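# Move springy plastic panel from rack into metal frame

## Task

Lift the flexible plastic panel out of the rack it sits in and install it in the metal frame. It counts only when both end edges sit fully in the grooves of the two posts, the bottom edge rests on the sill along its whole length, and the panel stays upright with nothing holding it.

## Robot and tools

ROBOT. There are two UR-type six-joint arms, left_arm and right_arm, each carrying a two-finger Robotiq 140 mm gripper whose fingers can fold at a hinge when pushed. Base poses in the scene frame: left_arm at (-0.059, +0.450, +0.027) m, yaw quat (1, 0, 0, +0.030); right_arm at (+0.051, -0.519, +0.027) m, quat (1, 0, 0, -0.011).

FRAMES. Scene frame: origin at table-top height midway between the arms, +x outward over the table, +z up, +y toward the left_arm side. Arm and camera names do not match image sides. Each arm reports its end_effector_position (metres), end_effector_quat_wxyz and velocities in its own base frame, with errors of up to a few centimetres. end_effector_position is the point between the closed pads. Gripper +z runs along the fingers and the fingers open along y. Fixed cameras and the table use the scene frame. Wrist force and torque are expressed in the end effector's own x y z axes.

ROW FORMAT. Every row holds 18 numbers, each in [-1, 1], covering both arms even when only one moves. The first 9 are for left_arm: six joint numbers, then gripper position, force_limit and speed. The last 9 are the same for right_arm. The joints come in this unusual order: shoulder pan, wrist 2, wrist 1, shoulder lift, wrist 3, elbow. Result lists per joint use the same order. A joint number is an offset, not a pose. It scales so that 1.0 = 2.222 rad, and it counts from the Joint targets reported at the start of the action or call, not from the previous row. Sending 0 keeps an arm at its Joint targets. Stated ranges: elbow ±3.142 rad, all other joints ±6.283 rad. An action is rejected for both arms if any joint would pass its range by more than 0.010 rad.

GRIPPER NUMBERS. These are absolute commands, not offsets. position +1 is fully open (140 mm), about -0.8 is where the pads touch, and -1 closes until stopped. force_limit ranges from -1 (about 14 N) to +1 (about 58 N). speed runs from -1 (about 30 mm/s) to +1 (about 250 mm/s), and a faster close grips harder. To leave a gripper alone, repeat its last three numbers, because 0 is itself a command. Grip near the fingertip quarter of the pads. Gripping closer to the palm lets the fingers fold and hold unpredictably. Fingertips pressed end-on into a surface also fold.

TOOLS.
- execute_actions(actions, cameras): actions is a list of up to 15-row tables. Each row is one 1/30 s step, and the last row repeats to fill 15 steps (0.5 s per action). An empty list returns the state plus all camera images.
- move(target, speed, blend, stop_force, zero, blocking, cameras): target is one 18-number row or a list of up to 15 rows. All joint offsets count from the same Joint targets. speed is the top joint speed in rad/s (0.01 to 3.14, default 0.5), given as one number or one per target. blend is a corner-rounding radius in rad. stop_force (3 to 120 N) ends an arm's path when its wrist senses that much push, so use a low speed with it. zero (default true) re-zeroes the sensor first. blocking=false returns after about 0.5 s while the motion continues, and it cannot be combined with stop_force. The move does not avoid obstacles.
- wait(seconds 0 to 10, cameras): the arms hold their last command.
- stop(cameras): brakes a running move.
- zoom_image(camera, region [x0,y0,x1,y1] in pixels, at most 504×504): camera is one of cam_head_left, cam_head_right, cam_high, cam_low, cam_left_wrist, cam_right_wrist, all 672x504.
- zero_wrist_force(arm): arm is left_arm or right_arm.
- read_manual(section): returns licence text only.
- finished_scene(scene): ends the current scene and cannot be undone.

RESULTS. You get Joint positions, velocities, torques and Joint targets per arm. Offsets always count from the Joint targets. object_status: 0 moving, 1 stopped while opening, 2 stopped while closing (a real grip), 3 at the requested position or pads met. position_measured is in counts: 3 open, about 75 ≈ 100 mm, 139 ≈ 60 mm, 200 ≈ 20 mm, 230 pads meet. A move adds a 'move:' line reading done, off_target, moving, held or fault, and may add limits=held. 'joint sent to its limit' means a joint was clipped at its end. 'joint command not followed' means the clearance check between the arms altered the commands. Wrist force lines include the peak since the last one shown. MOTOR HOT warns of heating. Torque, force and over-temperature fault lines mean an arm has stopped.

AVOID. If contact torque reaches a joint's limit (141 N m for the big joints, 26.3 N m for the wrists), or outside force reaches about 150 N, the arm freezes for 10 s. The arms are stiff, so even a small press past firm contact can trigger this. Do not collide the two arms or close one gripper on the other's fingers. Do not strike fixed or heavy objects. Do not drop the panel, release it while it is moving, or let anything leave the table. Avoid strong twisting on the gripper, such as from forcing the stiff panel or holding it far off-centre. Long stretched-out holding heats the motors. Motion lags commands by about 0.1 to 0.2 s and can overshoot.

Each tool is called after "Call:" as name(argument=value, ...) on one line, values as JSON.

## Session

I'll start by observing the scene.

Call:
execute_actions(actions=[])

Scene clock: 0.00 s.
left_arm: end_effector_position=(+0.1117, -0.4983, +0.3037) position_measured=3 object_status=3 end_effector_quat_wxyz=(+0.117, +0.847, +0.249, +0.455) | right_arm: end_effector_position=(+0.8132, +0.2905, +0.2781) position_measured=3 object_status=3 end_effector_quat_wxyz=(-0.273, +0.673, +0.054, +0.685)
Joint names: [shoulder pan, wrist 2, wrist 1, shoulder lift, wrist 3, elbow]
Joint positions: left_arm=[-2.106 -0.799 -1.011 -1.468 0.18 1.584] | right_arm=[0.037 -1.15 -4.135 -0.769 3.48 1.666]
Joint velocities: within noise
Joint torques (N m): no reading
Wrist force (N): no reading
Wrist torque (N m): no reading
Wrist force, peak (N): no reading
Joint targets: left_arm=[-2.106 -0.799 -1.011 -1.468 0.180 1.584] | right_arm=[0.037 -1.150 -4.135 -0.769 3.480 1.666]
Tool commands: left_gripper/position=+1.0 left_gripper/force_limit=+1.0 left_gripper/speed=+1.0 right_gripper/position=+1.0 right_gripper/force_limit=+1.0 right_gripper/speed=+1.0

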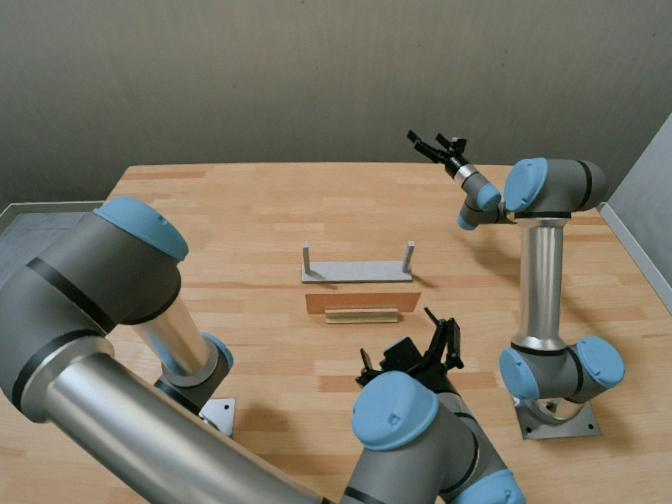

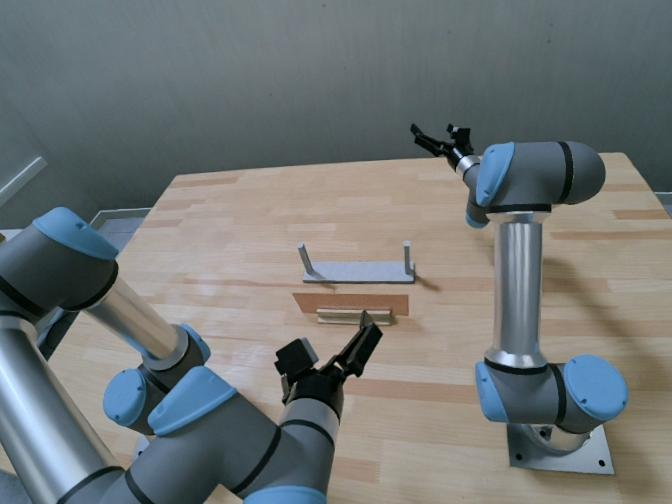

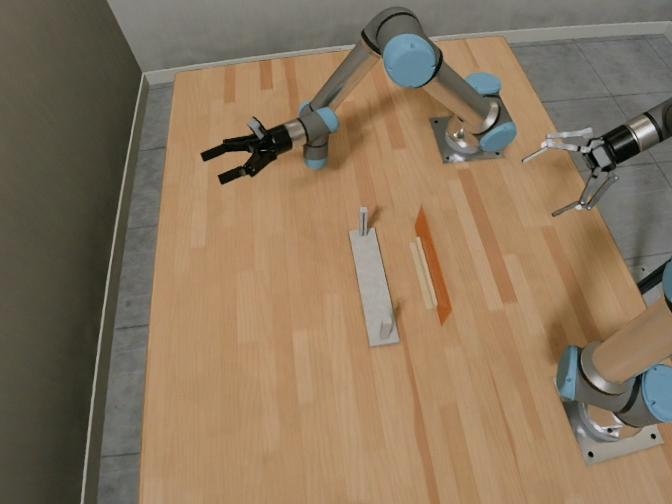

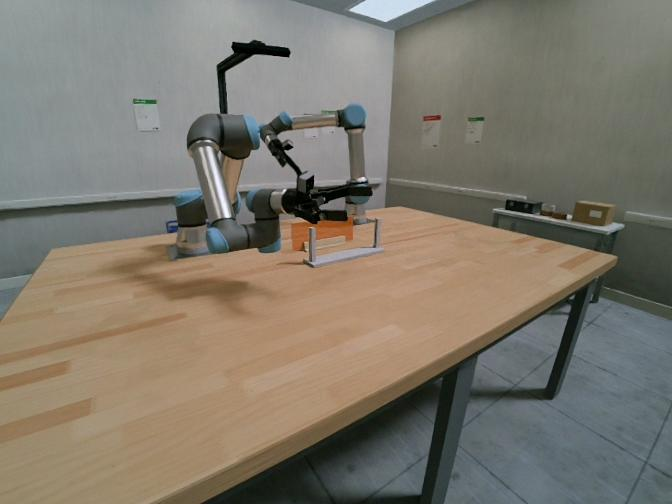

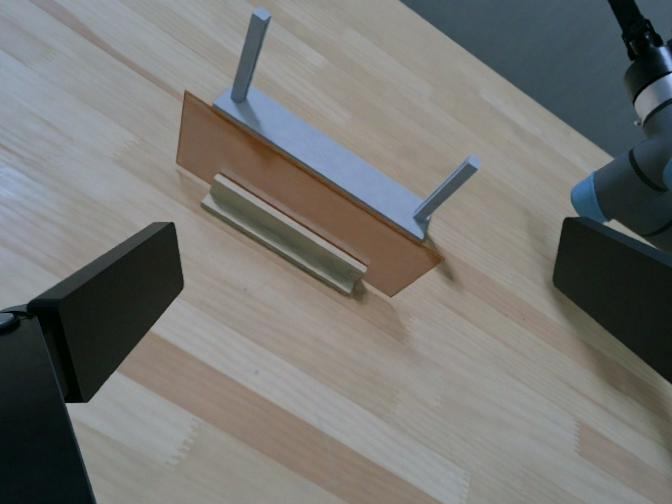

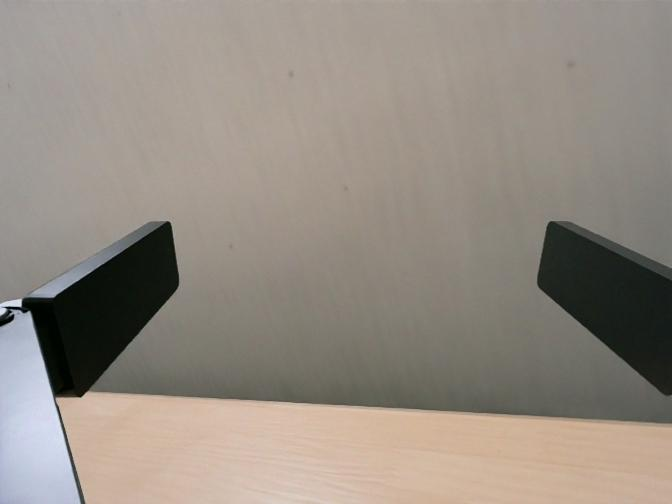

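Call:
zoom_image(camera="cam_left_wrist", region=[150, 0, 500, 320])

Call:
zoom_image(camera="cam_high", region=[320, 180, 480, 360])

Call:
zoom_image(camera="cam_low", region=[260, 180, 420, 280])

Call:
zoom_image(camera="cam_head_left", region=[270, 210, 450, 345])

Call:
zoom_image(camera="cam_head_right", region=[270, 210, 450, 345])

Scaled by 1.440 from the camera's 672x504 image, which has a finer 960x720 frame.

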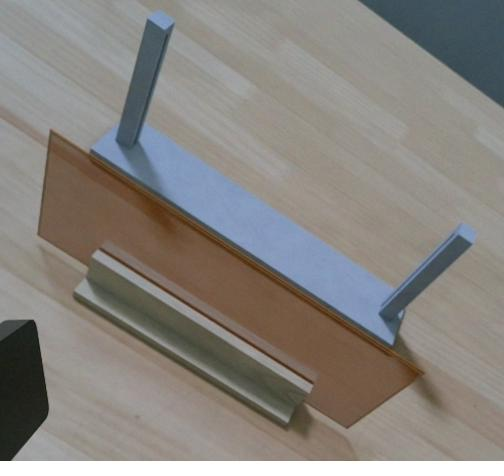

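Scaled by 2.800 from the camera's 672x504 image, which has a finer 960x720 frame.

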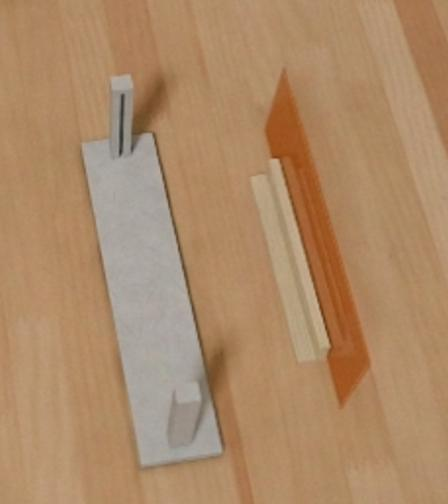

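Scaled by 3.150 from the camera's 672x504 image, which has a finer 960x720 frame.

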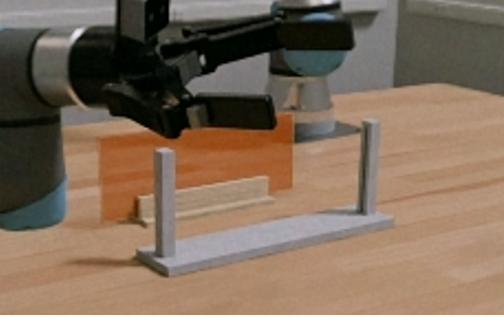

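Scaled by 2.800 from the camera's 672x504 image, which has a finer 960x720 frame.

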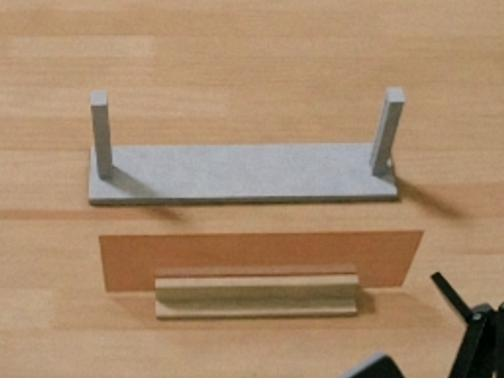

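Scaled by 2.800 from the camera's 672x504 image, which has a finer 960x720 frame.

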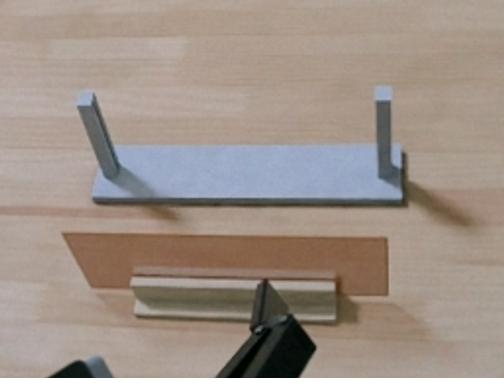

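Call:
zoom_image(camera="cam_left_wrist", region=[215, 0, 295, 115])

Call:
zoom_image(camera="cam_left_wrist", region=[400, 145, 490, 265])

Call:
zoom_image(camera="cam_high", region=[345, 200, 405, 350])

Call:
zoom_image(camera="cam_left_wrist", region=[170, 80, 450, 300])

Scaled by 4.383 from the camera's 672x504 image, which has a finer 960x720 frame.

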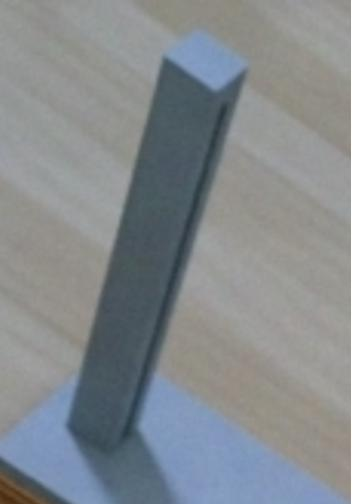

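Scaled by 4.200 from the camera's 672x504 image, which has a finer 960x720 frame.

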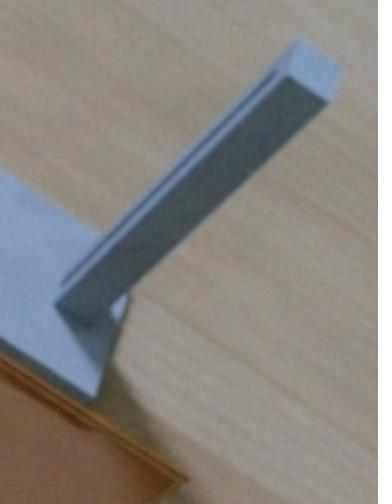

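Scaled by 3.360 from the camera's 672x504 image, which has a finer 960x720 frame.

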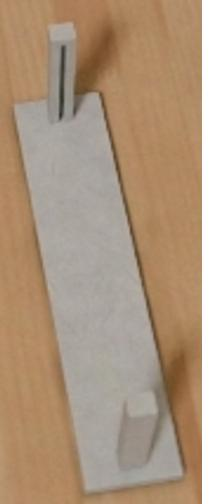

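Scaled by 1.800 from the camera's 672x504 image, which has a finer 960x720 frame.

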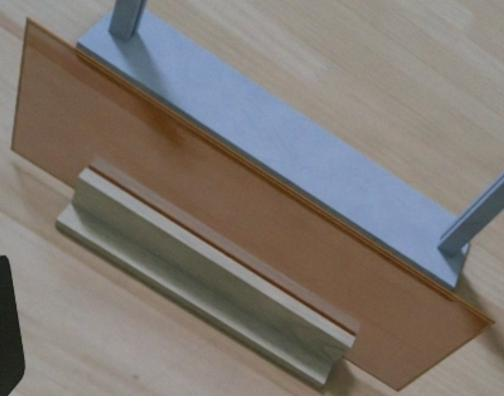

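Call:
move(target=[0.5385,-0.3473,-0.3093,0.0118,-0.9901,-0.0067,1,1,1,0.2397,-0.1894,0.9901,-0.3589,-0.6127,0.0167,1,1,1], speed=1.0, cameras=[])

Scene clock: 134.47 s.
left_arm: end_effector_position=(+0.4390, -0.3472, +0.2233) position_measured=3 object_status=3 end_effector_quat_wxyz=(+0.000, -0.527, +0.850, +0.000) | right_arm: end_effector_position=(+0.3980, +0.4131, +0.2536) position_measured=3 object_status=3 end_effector_quat_wxyz=(+0.026, +0.695, +0.710, +0.111)
Joint names: [shoulder pan, wrist 2, wrist 1, shoulder lift, wrist 3, elbow]
Joint positions: left_arm=[-0.91 -1.57 -1.698 -1.442 -2.02 1.569] | right_arm=[0.569 -1.571 -1.935 -1.566 2.118 1.703]
Joint torques (N m): left_arm=[10.29 -1.83 -4.03 -21.05 -1.99 -36.9] | right_arm=[11.81 -2.31 -2.31 -31.5 -1.74 -14.1]
Wrist force (N): left_arm=[-1.0 -1.4 -2.8] | right_arm=[3.5 0.0 3.3]
Wrist torque (N m): left_arm=[-0.12 0.11 -0.21] | right_arm=[0.29 -0.89 -0.20]
Wrist force, peak (N): left_arm=[-3.2 -1.9 -3.1] | right_arm=[3.6 0.0 3.2]
Joint targets: left_arm=[-0.910 -1.570 -1.698 -1.442 -2.020 1.569] | right_arm=[0.569 -1.571 -1.935 -1.566 2.118 1.703]
move: done
No camera images: "cameras" was empty.

Call:
move(target=[0,0,0,0,-0.1801,0,1,1,1,0,0,0.1025,0,0,0,1,1,1], speed=0.7, cameras=["all"])

Scene clock: 136.93 s.
left_arm: end_effector_position=(+0.4390, -0.3472, +0.2233) position_measured=3 object_status=3 end_effector_quat_wxyz=(+0.000, +0.685, -0.728, +0.000) | right_arm: end_effector_position=(+0.3410, +0.3766, +0.2231) position_measured=3 object_status=3 end_effector_quat_wxyz=(+0.000, +0.699, +0.715, +0.000)
Joint names: [shoulder pan, wrist 2, wrist 1, shoulder lift, wrist 3, elbow]
Joint positions: left_arm=[-0.91 -1.57 -1.698 -1.442 -2.42 1.569] | right_arm=[0.569 -1.571 -1.707 -1.566 2.118 1.703]
Joint torques (N m): left_arm=[10.94 -1.77 -3.8 -22.1 -1.48 -37.02] | right_arm=[11.5 -2.21 -1.59 -30.24 -1.73 -14.79]
Wrist force (N): left_arm=[-1.0 -1.0 -2.6] | right_arm=[3.9 0.9 3.5]
Wrist torque (N m): left_arm=[-0.04 0.14 -0.18] | right_arm=[0.45 -0.97 -0.15]
Wrist force, peak (N): left_arm=[-1.6 -1.3 -2.9] | right_arm=[3.8 0.5 4.1]
Joint targets: left_arm=[-0.910 -1.570 -1.698 -1.442 -2.420 1.569] | right_arm=[0.569 -1.571 -1.707 -1.566 2.118 1.703]
move: done

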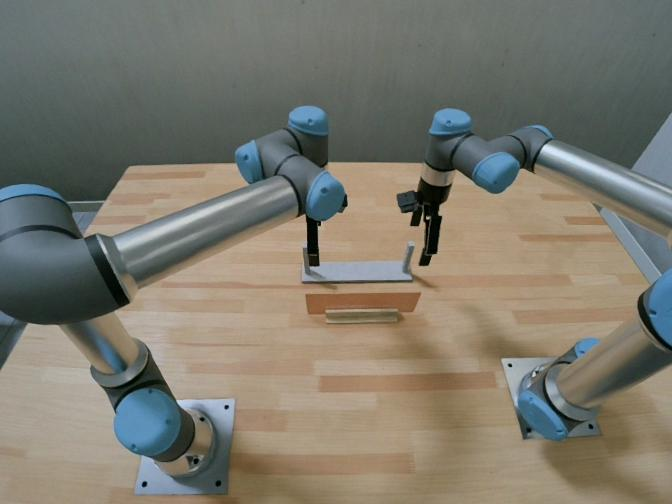

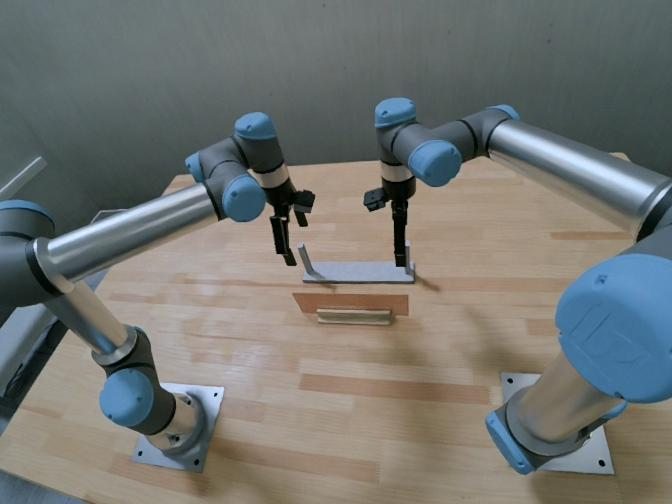

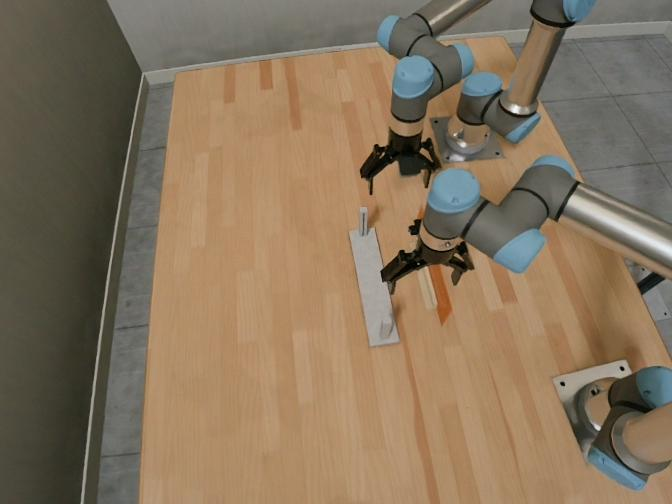

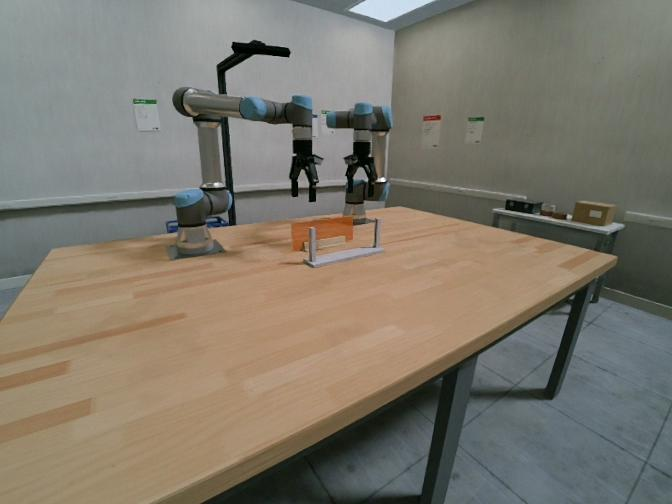

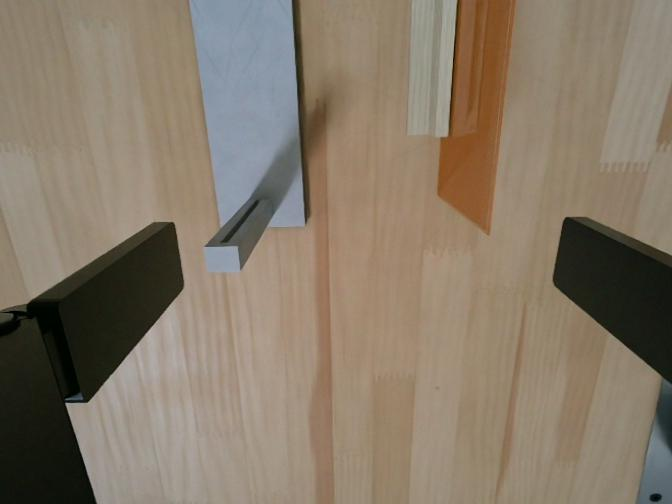

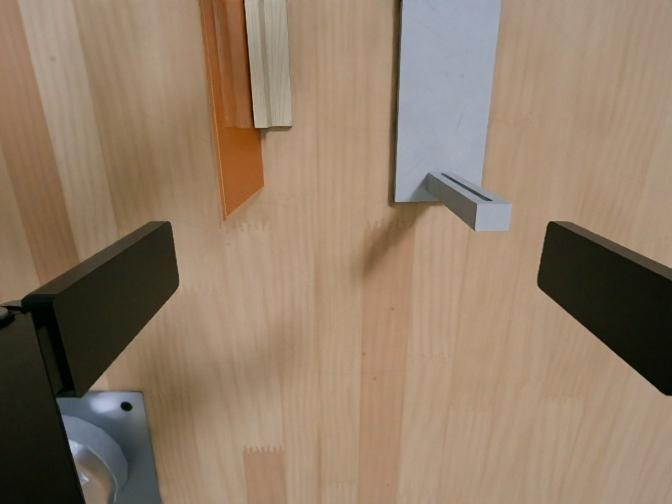

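Call:
zoom_image(camera="cam_left_wrist", region=[180, 150, 340, 290])

Call:
zoom_image(camera="cam_left_wrist", region=[390, 100, 550, 240])

Call:
zoom_image(camera="cam_right_wrist", region=[380, 130, 540, 250])

Call:
zoom_image(camera="cam_right_wrist", region=[180, 100, 320, 240])

Scaled by 3.150 from the camera's 672x504 image, which has a finer 960x720 frame.

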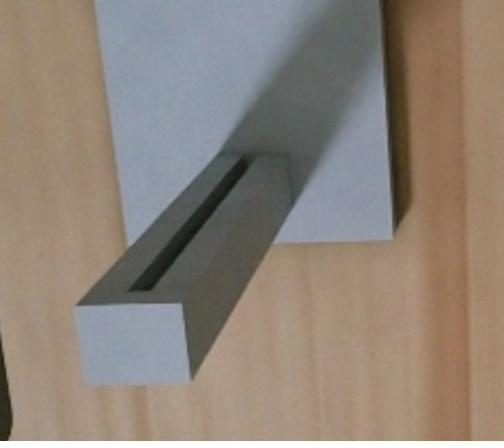

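Scaled by 3.150 from the camera's 672x504 image, which has a finer 960x720 frame.

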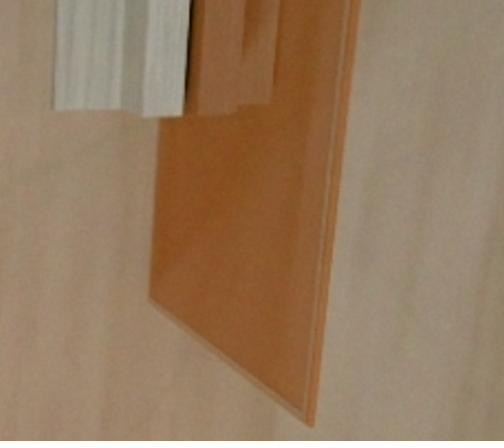

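Scaled by 3.150 from the camera's 672x504 image, which has a finer 960x720 frame.

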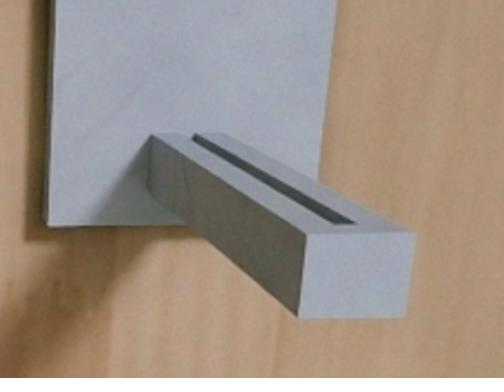

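Scaled by 3.600 from the camera's 672x504 image, which has a finer 960x720 frame.

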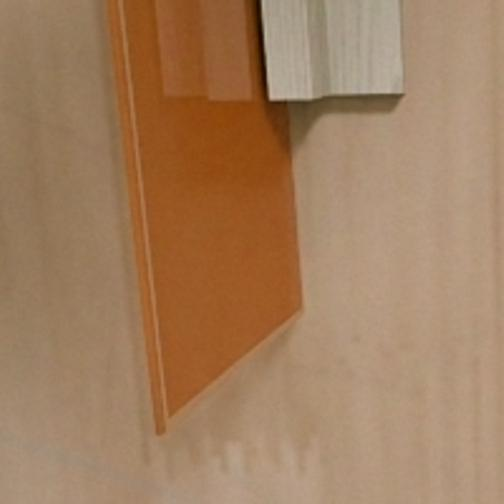

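Call:
move(target=[-0.0671,0,-0.0626,-0.0513,-0.0815,0.1140,1,1,1,0.0679,0,-0.0580,-0.0252,0.0535,0.0832,1,1,1], speed=0.5, cameras=["cam_left_wrist","cam_right_wrist"])

Scene clock: 239.00 s.
left_arm: end_effector_position=(+0.3538, -0.3571, +0.1733) position_measured=3 object_status=3 end_effector_quat_wxyz=(+0.000, +0.697, -0.717, +0.000) | right_arm: end_effector_position=(+0.2551, +0.4011, +0.1731) position_measured=3 object_status=3 end_effector_quat_wxyz=(+0.000, +0.688, +0.726, +0.000)
Joint names: [shoulder pan, wrist 2, wrist 1, shoulder lift, wrist 3, elbow]
Joint positions: left_arm=[-1.059 -1.57 -1.837 -1.556 -2.601 1.822] | right_arm=[0.72 -1.571 -1.836 -1.622 2.237 1.887]
Joint torques (N m): left_arm=[-9.41 -1.53 -4.09 -38.49 -1.52 -13.33] | right_arm=[12.16 -1.93 -4.88 -28.49 1.55 -12.77]
Wrist force (N): left_arm=[-1.2 -1.1 -2.3] | right_arm=[4.1 0.9 3.6]
Wrist torque (N m): left_arm=[-0.10 0.24 -0.16] | right_arm=[0.46 -0.98 -0.31]
Wrist force, peak (N): left_arm=[-1.7 -2.5 -3.2] | right_arm=[4.4 -0.3 4.2]
Joint targets: left_arm=[-1.059 -1.570 -1.838 -1.556 -2.601 1.822] | right_arm=[0.720 -1.571 -1.836 -1.622 2.237 1.887]
move: done
Images, in order (width x height): cam_left_wrist 672x504, cam_right_wrist 672x504.

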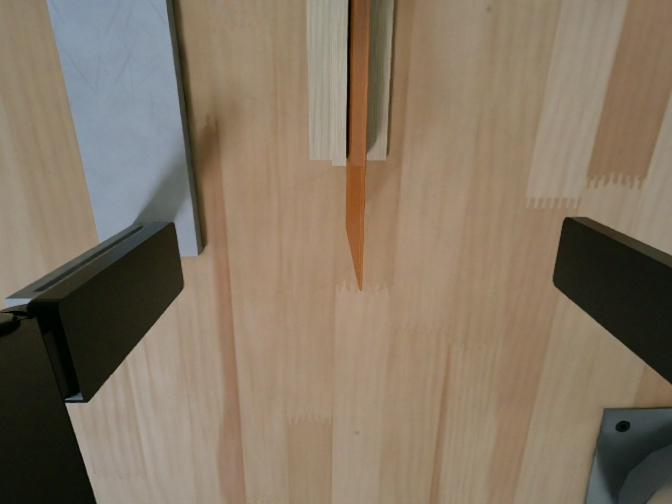

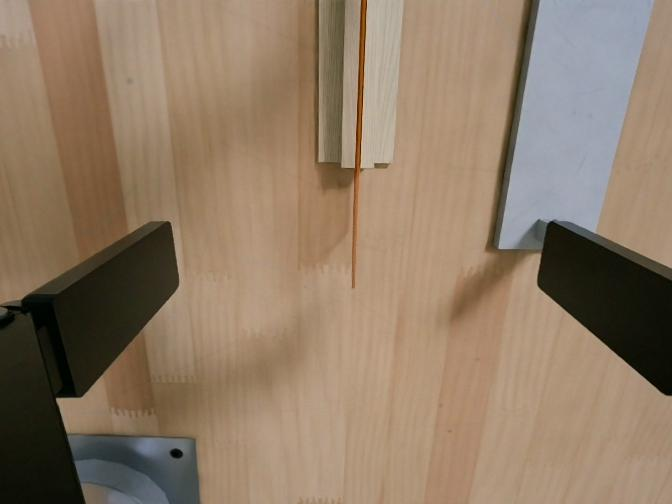

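Call:
zoom_image(camera="cam_left_wrist", region=[300, 0, 420, 310])

Call:
zoom_image(camera="cam_right_wrist", region=[300, 0, 420, 310])

Scaled by 1.626 from the camera's 672x504 image, which has a finer 960x720 frame.

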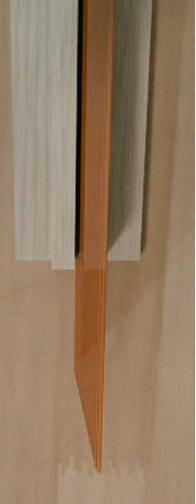

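Scaled by 1.626 from the camera's 672x504 image, which has a finer 960x720 frame.

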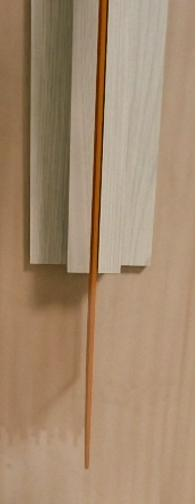

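Call:
zoom_image(camera="cam_left_wrist", region=[335, 210, 385, 300])

Call:
zoom_image(camera="cam_left_wrist", region=[335, 0, 395, 60])

Call:
zoom_image(camera="cam_right_wrist", region=[330, 210, 380, 300])

Call:
zoom_image(camera="cam_right_wrist", region=[335, 0, 395, 60])

Scaled by 5.600 from the camera's 672x504 image, which has a finer 960x720 frame.

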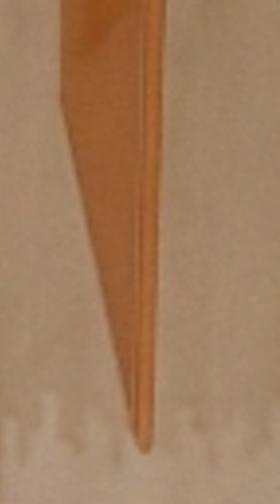

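Scaled by 8.400 from the camera's 672x504 image, which has a finer 960x720 frame.

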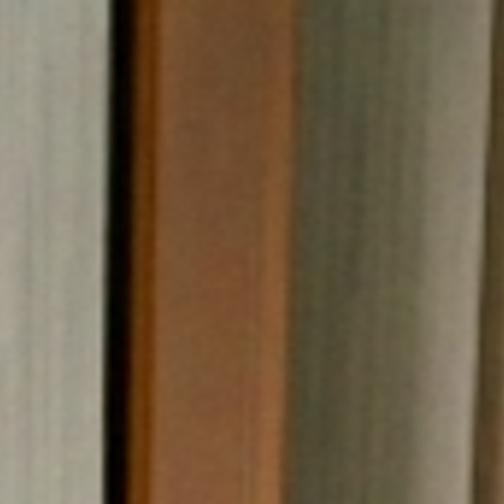

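Scaled by 5.600 from the camera's 672x504 image, which has a finer 960x720 frame.

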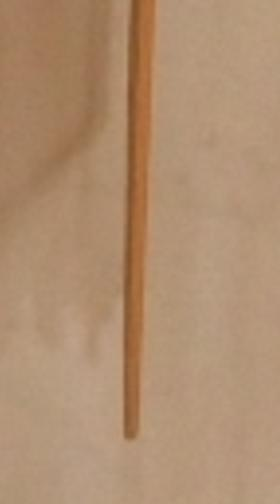

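Scaled by 8.400 from the camera's 672x504 image, which has a finer 960x720 frame.

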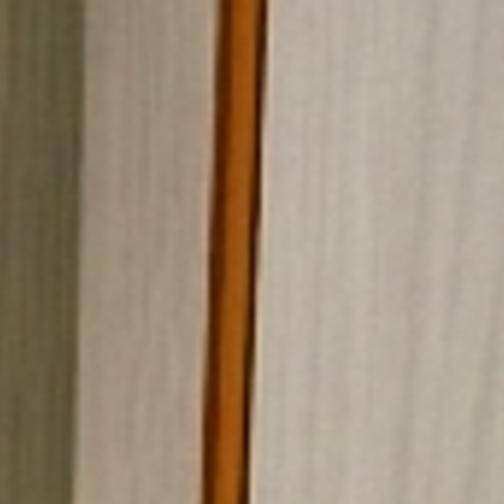

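Call:
move(target=[-0.0006,0,0,-0.0006,-0.0006,0.0007,-1,-1,0.3,-0.0014,0,0,0,0.0036,0,-1,-1,0.3], speed=0.3, cameras=["cam_left_wrist","cam_right_wrist"])

Scene clock: 262.83 s.
left_arm: end_effector_position=(+0.3529, -0.3570, +0.1732) position_measured=234 object_status=3 end_effector_quat_wxyz=(+0.000, +0.697, -0.717, +0.000) | right_arm: end_effector_position=(+0.2562, +0.4004, +0.1730) position_measured=234 object_status=3 end_effector_quat_wxyz=(+0.000, +0.692, +0.722, +0.000)
Joint names: [shoulder pan, wrist 2, wrist 1, shoulder lift, wrist 3, elbow]
Joint positions: left_arm=[-1.06 -1.57 -1.838 -1.557 -2.603 1.824] | right_arm=[0.717 -1.571 -1.836 -1.622 2.245 1.887]
Joint torques (N m): left_arm=[-7.98 -1.38 -3.72 -39.94 -1.44 -12.82] | right_arm=[-9.61 -1.66 -4.92 -27.95 1.79 -13.89]
Wrist force (N): left_arm=[-1.1 -0.9 -2.0] | right_arm=[4.0 0.6 3.5]
Wrist torque (N m): left_arm=[-0.05 0.22 -0.17] | right_arm=[0.40 -0.96 -0.31]
Wrist force, peak (N): left_arm=[-1.3 -0.9 -2.4] | right_arm=[4.3 1.0 3.5]
Joint targets: left_arm=[-1.060 -1.570 -1.838 -1.557 -2.603 1.824] | right_arm=[0.717 -1.571 -1.836 -1.622 2.245 1.887]
move: done
Images, in order (width x height): cam_left_wrist 672x504, cam_right_wrist 672x504.

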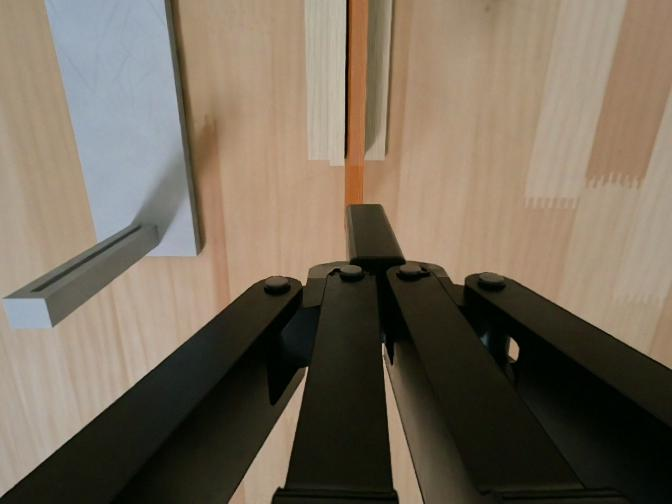

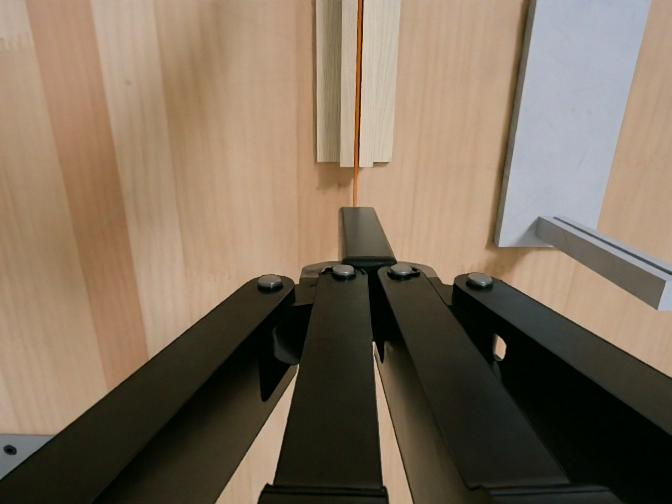

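Call:
zoom_image(camera="cam_left_wrist", region=[325, 150, 405, 280])

Call:
zoom_image(camera="cam_right_wrist", region=[325, 150, 405, 280])

Scaled by 3.877 from the camera's 672x504 image, which has a finer 960x720 frame.

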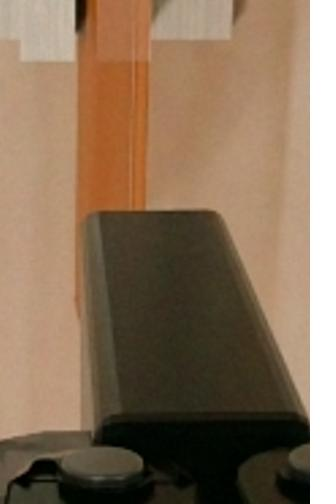

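Scaled by 3.877 from the camera's 672x504 image, which has a finer 960x720 frame.

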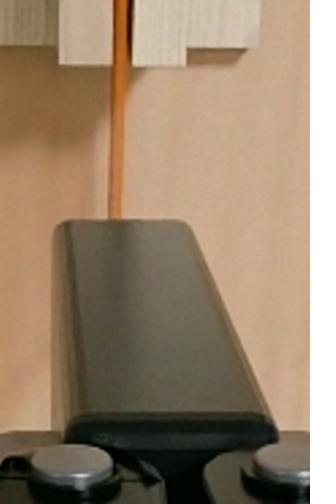

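Call:
move(target=[0,0,-0.0601,0.0182,0,0.0419,-1,-1,0.3,0,0,-0.0614,0.0200,0,0.0414,-1,-1,0.3], speed=0.03, stop_force=4, cameras=["cam_left_wrist","cam_right_wrist"])

Scene clock: 278.83 s.
left_arm: end_effector_position=(+0.3532, -0.3575, +0.1343) position_measured=234 object_status=3 end_effector_quat_wxyz=(+0.000, +0.697, -0.717, +0.000) | right_arm: end_effector_position=(+0.2575, +0.4015, +0.1347) position_measured=234 object_status=3 end_effector_quat_wxyz=(+0.000, +0.692, +0.722, +0.000)
Joint names: [shoulder pan, wrist 2, wrist 1, shoulder lift, wrist 3, elbow]
Joint positions: left_arm=[-1.06 -1.57 -1.941 -1.526 -2.603 1.896] | right_arm=[0.717 -1.571 -1.94 -1.588 2.245 1.958]
Joint torques (N m): left_arm=[-7.76 -1.03 -1.34 -38.35 -1.48 -34.42] | right_arm=[-7.34 -0.86 -1.4 -27.87 1.76 -36.98]
Wrist force (N): left_arm=[-2.1 -0.8 -6.3] | right_arm=[3.0 0.7 -0.8]
Wrist torque (N m): left_arm=[-0.06 0.22 -0.17] | right_arm=[0.45 -1.02 -0.32]
Wrist force, peak (N): left_arm=[-2.8 -0.4 -8.9] | right_arm=[4.3 1.1 3.5]
Joint targets: left_arm=[-1.060 -1.570 -1.941 -1.526 -2.603 1.896] | right_arm=[0.717 -1.571 -1.940 -1.588 2.245 1.958]
move: contact (left_arm, right_arm); left_arm: the wrist 1 is farthest, 0.031 rad from its target; right_arm: the wrist 1 is farthest, 0.032 rad from its target
Images, in order (width x height): cam_left_wrist 672x504, cam_right_wrist 672x504.

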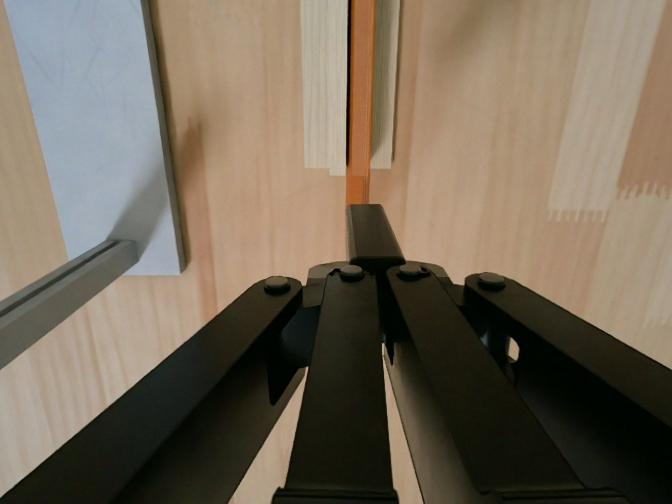

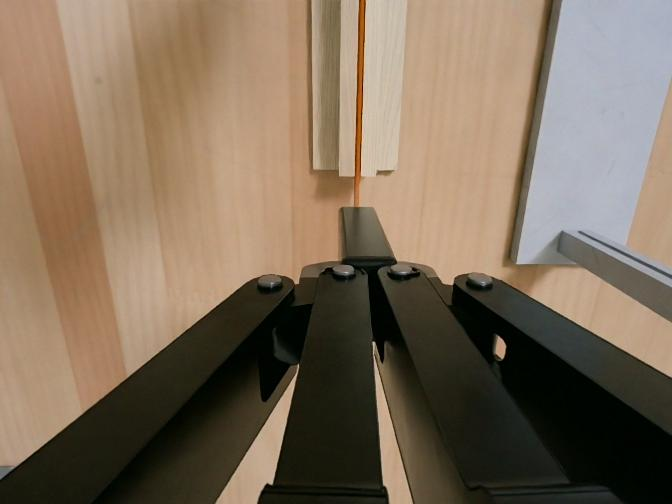

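Call:
move(target=[[0,0,0.0123,-0.0046,0,-0.0077,-1,-1,0.3,-0.0003,0,0.0122,-0.0041,-0.0004,-0.0085,-1,-1,0.3],[0,0,0.0123,-0.0046,0,-0.0077,-0.2,-1,0.3,-0.0003,0,0.0122,-0.0041,-0.0004,-0.0085,-0.2,-1,0.3],[0,0,-0.0168,0.0053,0,0.0116,-0.2,-1,0.3,-0.0003,0,-0.0176,0.0060,-0.0004,0.0112,-0.2,-1,0.3]], speed=0.06, cameras=["cam_left_wrist","cam_right_wrist"])

Scene clock: 297.20 s.
left_arm: end_effector_position=(+0.3529, -0.3570, +0.1206) position_measured=154 object_status=3 end_effector_quat_wxyz=(+0.000, +0.697, -0.717, +0.000) | right_arm: end_effector_position=(+0.2580, +0.4015, +0.1211) position_measured=154 object_status=3 end_effector_quat_wxyz=(+0.000, +0.692, +0.722, +0.000)
Joint names: [shoulder pan, wrist 2, wrist 1, shoulder lift, wrist 3, elbow]
Joint positions: left_arm=[-1.06 -1.57 -1.978 -1.515 -2.603 1.921] | right_arm=[0.717 -1.571 -1.979 -1.575 2.244 1.982]
Joint torques (N m): left_arm=[-6.64 -0.98 -4.03 -16.9 -1.41 -11.38] | right_arm=[-9.18 -0.95 -4.92 -16.41 -1.77 -11.88]
Wrist force (N): left_arm=[-1.1 -1.0 -2.2] | right_arm=[4.3 0.9 3.4]
Wrist torque (N m): left_arm=[-0.07 0.22 -0.17] | right_arm=[0.45 -1.05 -0.20]
Wrist force, peak (N): left_arm=[-2.5 -0.9 -6.6] | right_arm=[4.4 1.0 3.6]
Joint targets: left_arm=[-1.060 -1.570 -1.978 -1.514 -2.603 1.921] | right_arm=[0.717 -1.571 -1.979 -1.575 2.244 1.983]
move: done
Images, in order (width x height): cam_left_wrist 672x504, cam_right_wrist 672x504.

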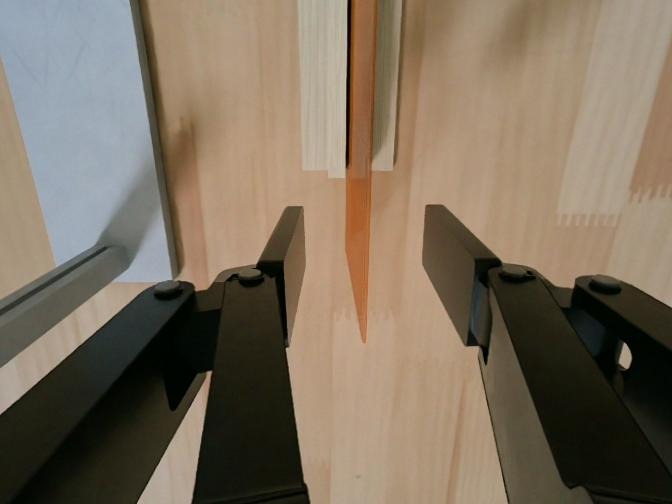

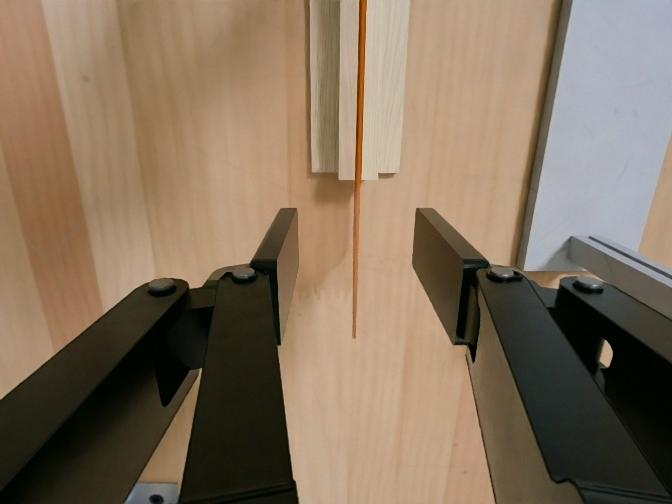

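Call:
zoom_image(camera="cam_left_wrist", region=[290, 190, 440, 350])

Call:
zoom_image(camera="cam_right_wrist", region=[280, 190, 430, 350])

Scaled by 3.150 from the camera's 672x504 image, which has a finer 960x720 frame.

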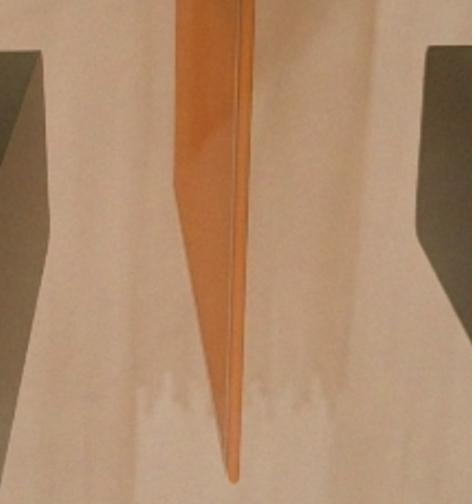

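Scaled by 3.150 from the camera's 672x504 image, which has a finer 960x720 frame.

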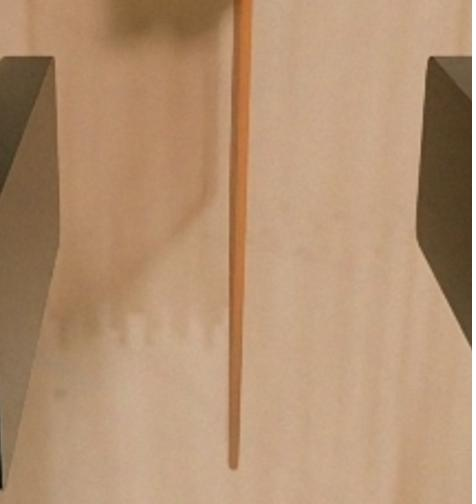

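Call:
move(target=[0,0,0,0,0,0,-1,0.3,-1,0,0,0,0,0,0,-1,0.3,-1], speed=0.3, cameras=["cam_left_wrist","cam_right_wrist"])

Scene clock: 308.50 s.
left_arm: end_effector_position=(+0.3529, -0.3570, +0.1204) position_measured=231 object_status=0 end_effector_quat_wxyz=(+0.000, +0.697, -0.717, +0.000) | right_arm: end_effector_position=(+0.2580, +0.4015, +0.1210) position_measured=231 object_status=0 end_effector_quat_wxyz=(+0.000, +0.692, +0.722, +0.000)
Joint names: [shoulder pan, wrist 2, wrist 1, shoulder lift, wrist 3, elbow]
Joint positions: left_arm=[-1.06 -1.57 -1.978 -1.514 -2.603 1.921] | right_arm=[0.717 -1.571 -1.979 -1.575 2.244 1.983]
Joint torques (N m): left_arm=[-4.9 -0.92 -3.41 -15.1 -1.36 -12.24] | right_arm=[-7.64 -0.96 -3.21 -16.61 -1.87 -12.63]
Wrist force (N): left_arm=[-1.7 -1.1 -3.4] | right_arm=[3.7 1.4 2.5]
Wrist torque (N m): left_arm=[-0.06 0.23 -0.16] | right_arm=[0.46 -1.03 -0.18]
Wrist force, peak (N): left_arm=[-1.7 -1.1 -3.4] | right_arm=[4.4 1.1 3.5]
Joint targets: left_arm=[-1.060 -1.570 -1.978 -1.514 -2.603 1.921] | right_arm=[0.717 -1.571 -1.979 -1.575 2.244 1.983]
move: done
Images, in order (width x height): cam_left_wrist 672x504, cam_right_wrist 672x504.

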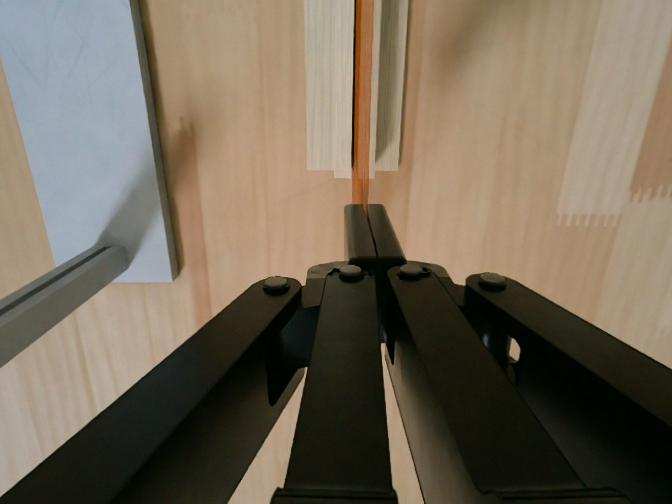

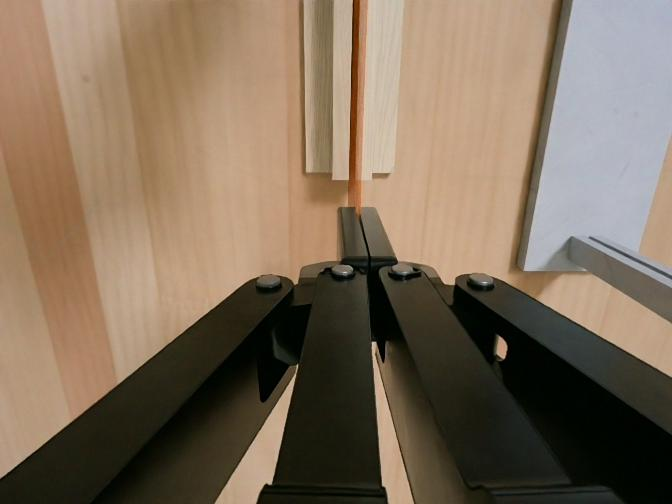

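Call:
wait(seconds=0.7, cameras=[])

Scene clock: 311.47 s.
left_arm: end_effector_position=(+0.3529, -0.3570, +0.1204) position_measured=231 object_status=3 end_effector_quat_wxyz=(+0.000, +0.697, -0.717, +0.000) | right_arm: end_effector_position=(+0.2580, +0.4015, +0.1210) position_measured=231 object_status=3 end_effector_quat_wxyz=(+0.000, +0.692, +0.722, +0.000)
Joint names: [shoulder pan, wrist 2, wrist 1, shoulder lift, wrist 3, elbow]
Joint positions: left_arm=[-1.06 -1.57 -1.978 -1.514 -2.603 1.921] | right_arm=[0.717 -1.571 -1.979 -1.575 2.244 1.983]
Joint torques (N m): left_arm=[-4.87 -0.89 -1.74 -17.91 -1.24 -11.42] | right_arm=[-6.11 -0.84 -2.12 -16.33 -1.8 -12.41]
Wrist force (N): left_arm=[-1.8 -0.9 -3.3] | right_arm=[3.7 1.3 2.4]
Wrist torque (N m): left_arm=[-0.02 0.23 -0.16] | right_arm=[0.44 -1.02 -0.18]
Wrist force, peak (N): left_arm=[-1.7 -1.1 -3.6] | right_arm=[3.7 1.3 2.6]
Joint targets: left_arm=[-1.060 -1.570 -1.978 -1.514 -2.603 1.921] | right_arm=[0.717 -1.571 -1.979 -1.575 2.244 1.983]
Tool commands: left_gripper/position=-1.0 left_gripper/force_limit=+0.3 left_gripper/speed=-1.0 right_gripper/position=-1.0 right_gripper/force_limit=+0.3 right_gripper/speed=-1.0
wait: 0.70 s; at rest from the start
No camera images: "cameras" was empty.

Call:
zoom_image(camera="cam_left_wrist", region=[325, 170, 405, 280])

Call:
zoom_image(camera="cam_right_wrist", region=[320, 170, 400, 280])

Scaled by 4.582 from the camera's 672x504 image, which has a finer 960x720 frame.
This view is cut from an older image: the scene may have changed since it was taken.

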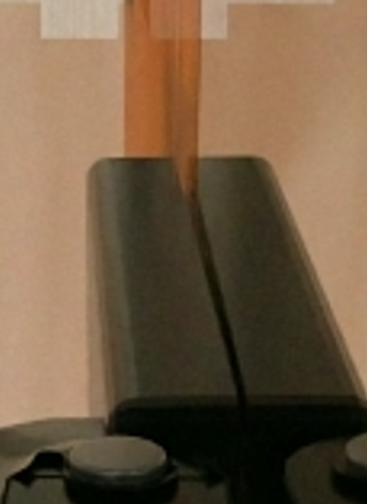

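Scaled by 4.582 from the camera's 672x504 image, which has a finer 960x720 frame.
This view is cut from an older image: the scene may have changed since it was taken.

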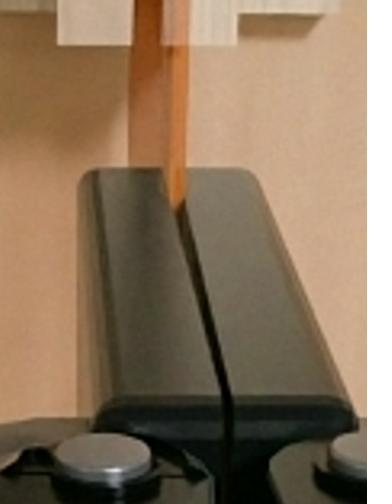

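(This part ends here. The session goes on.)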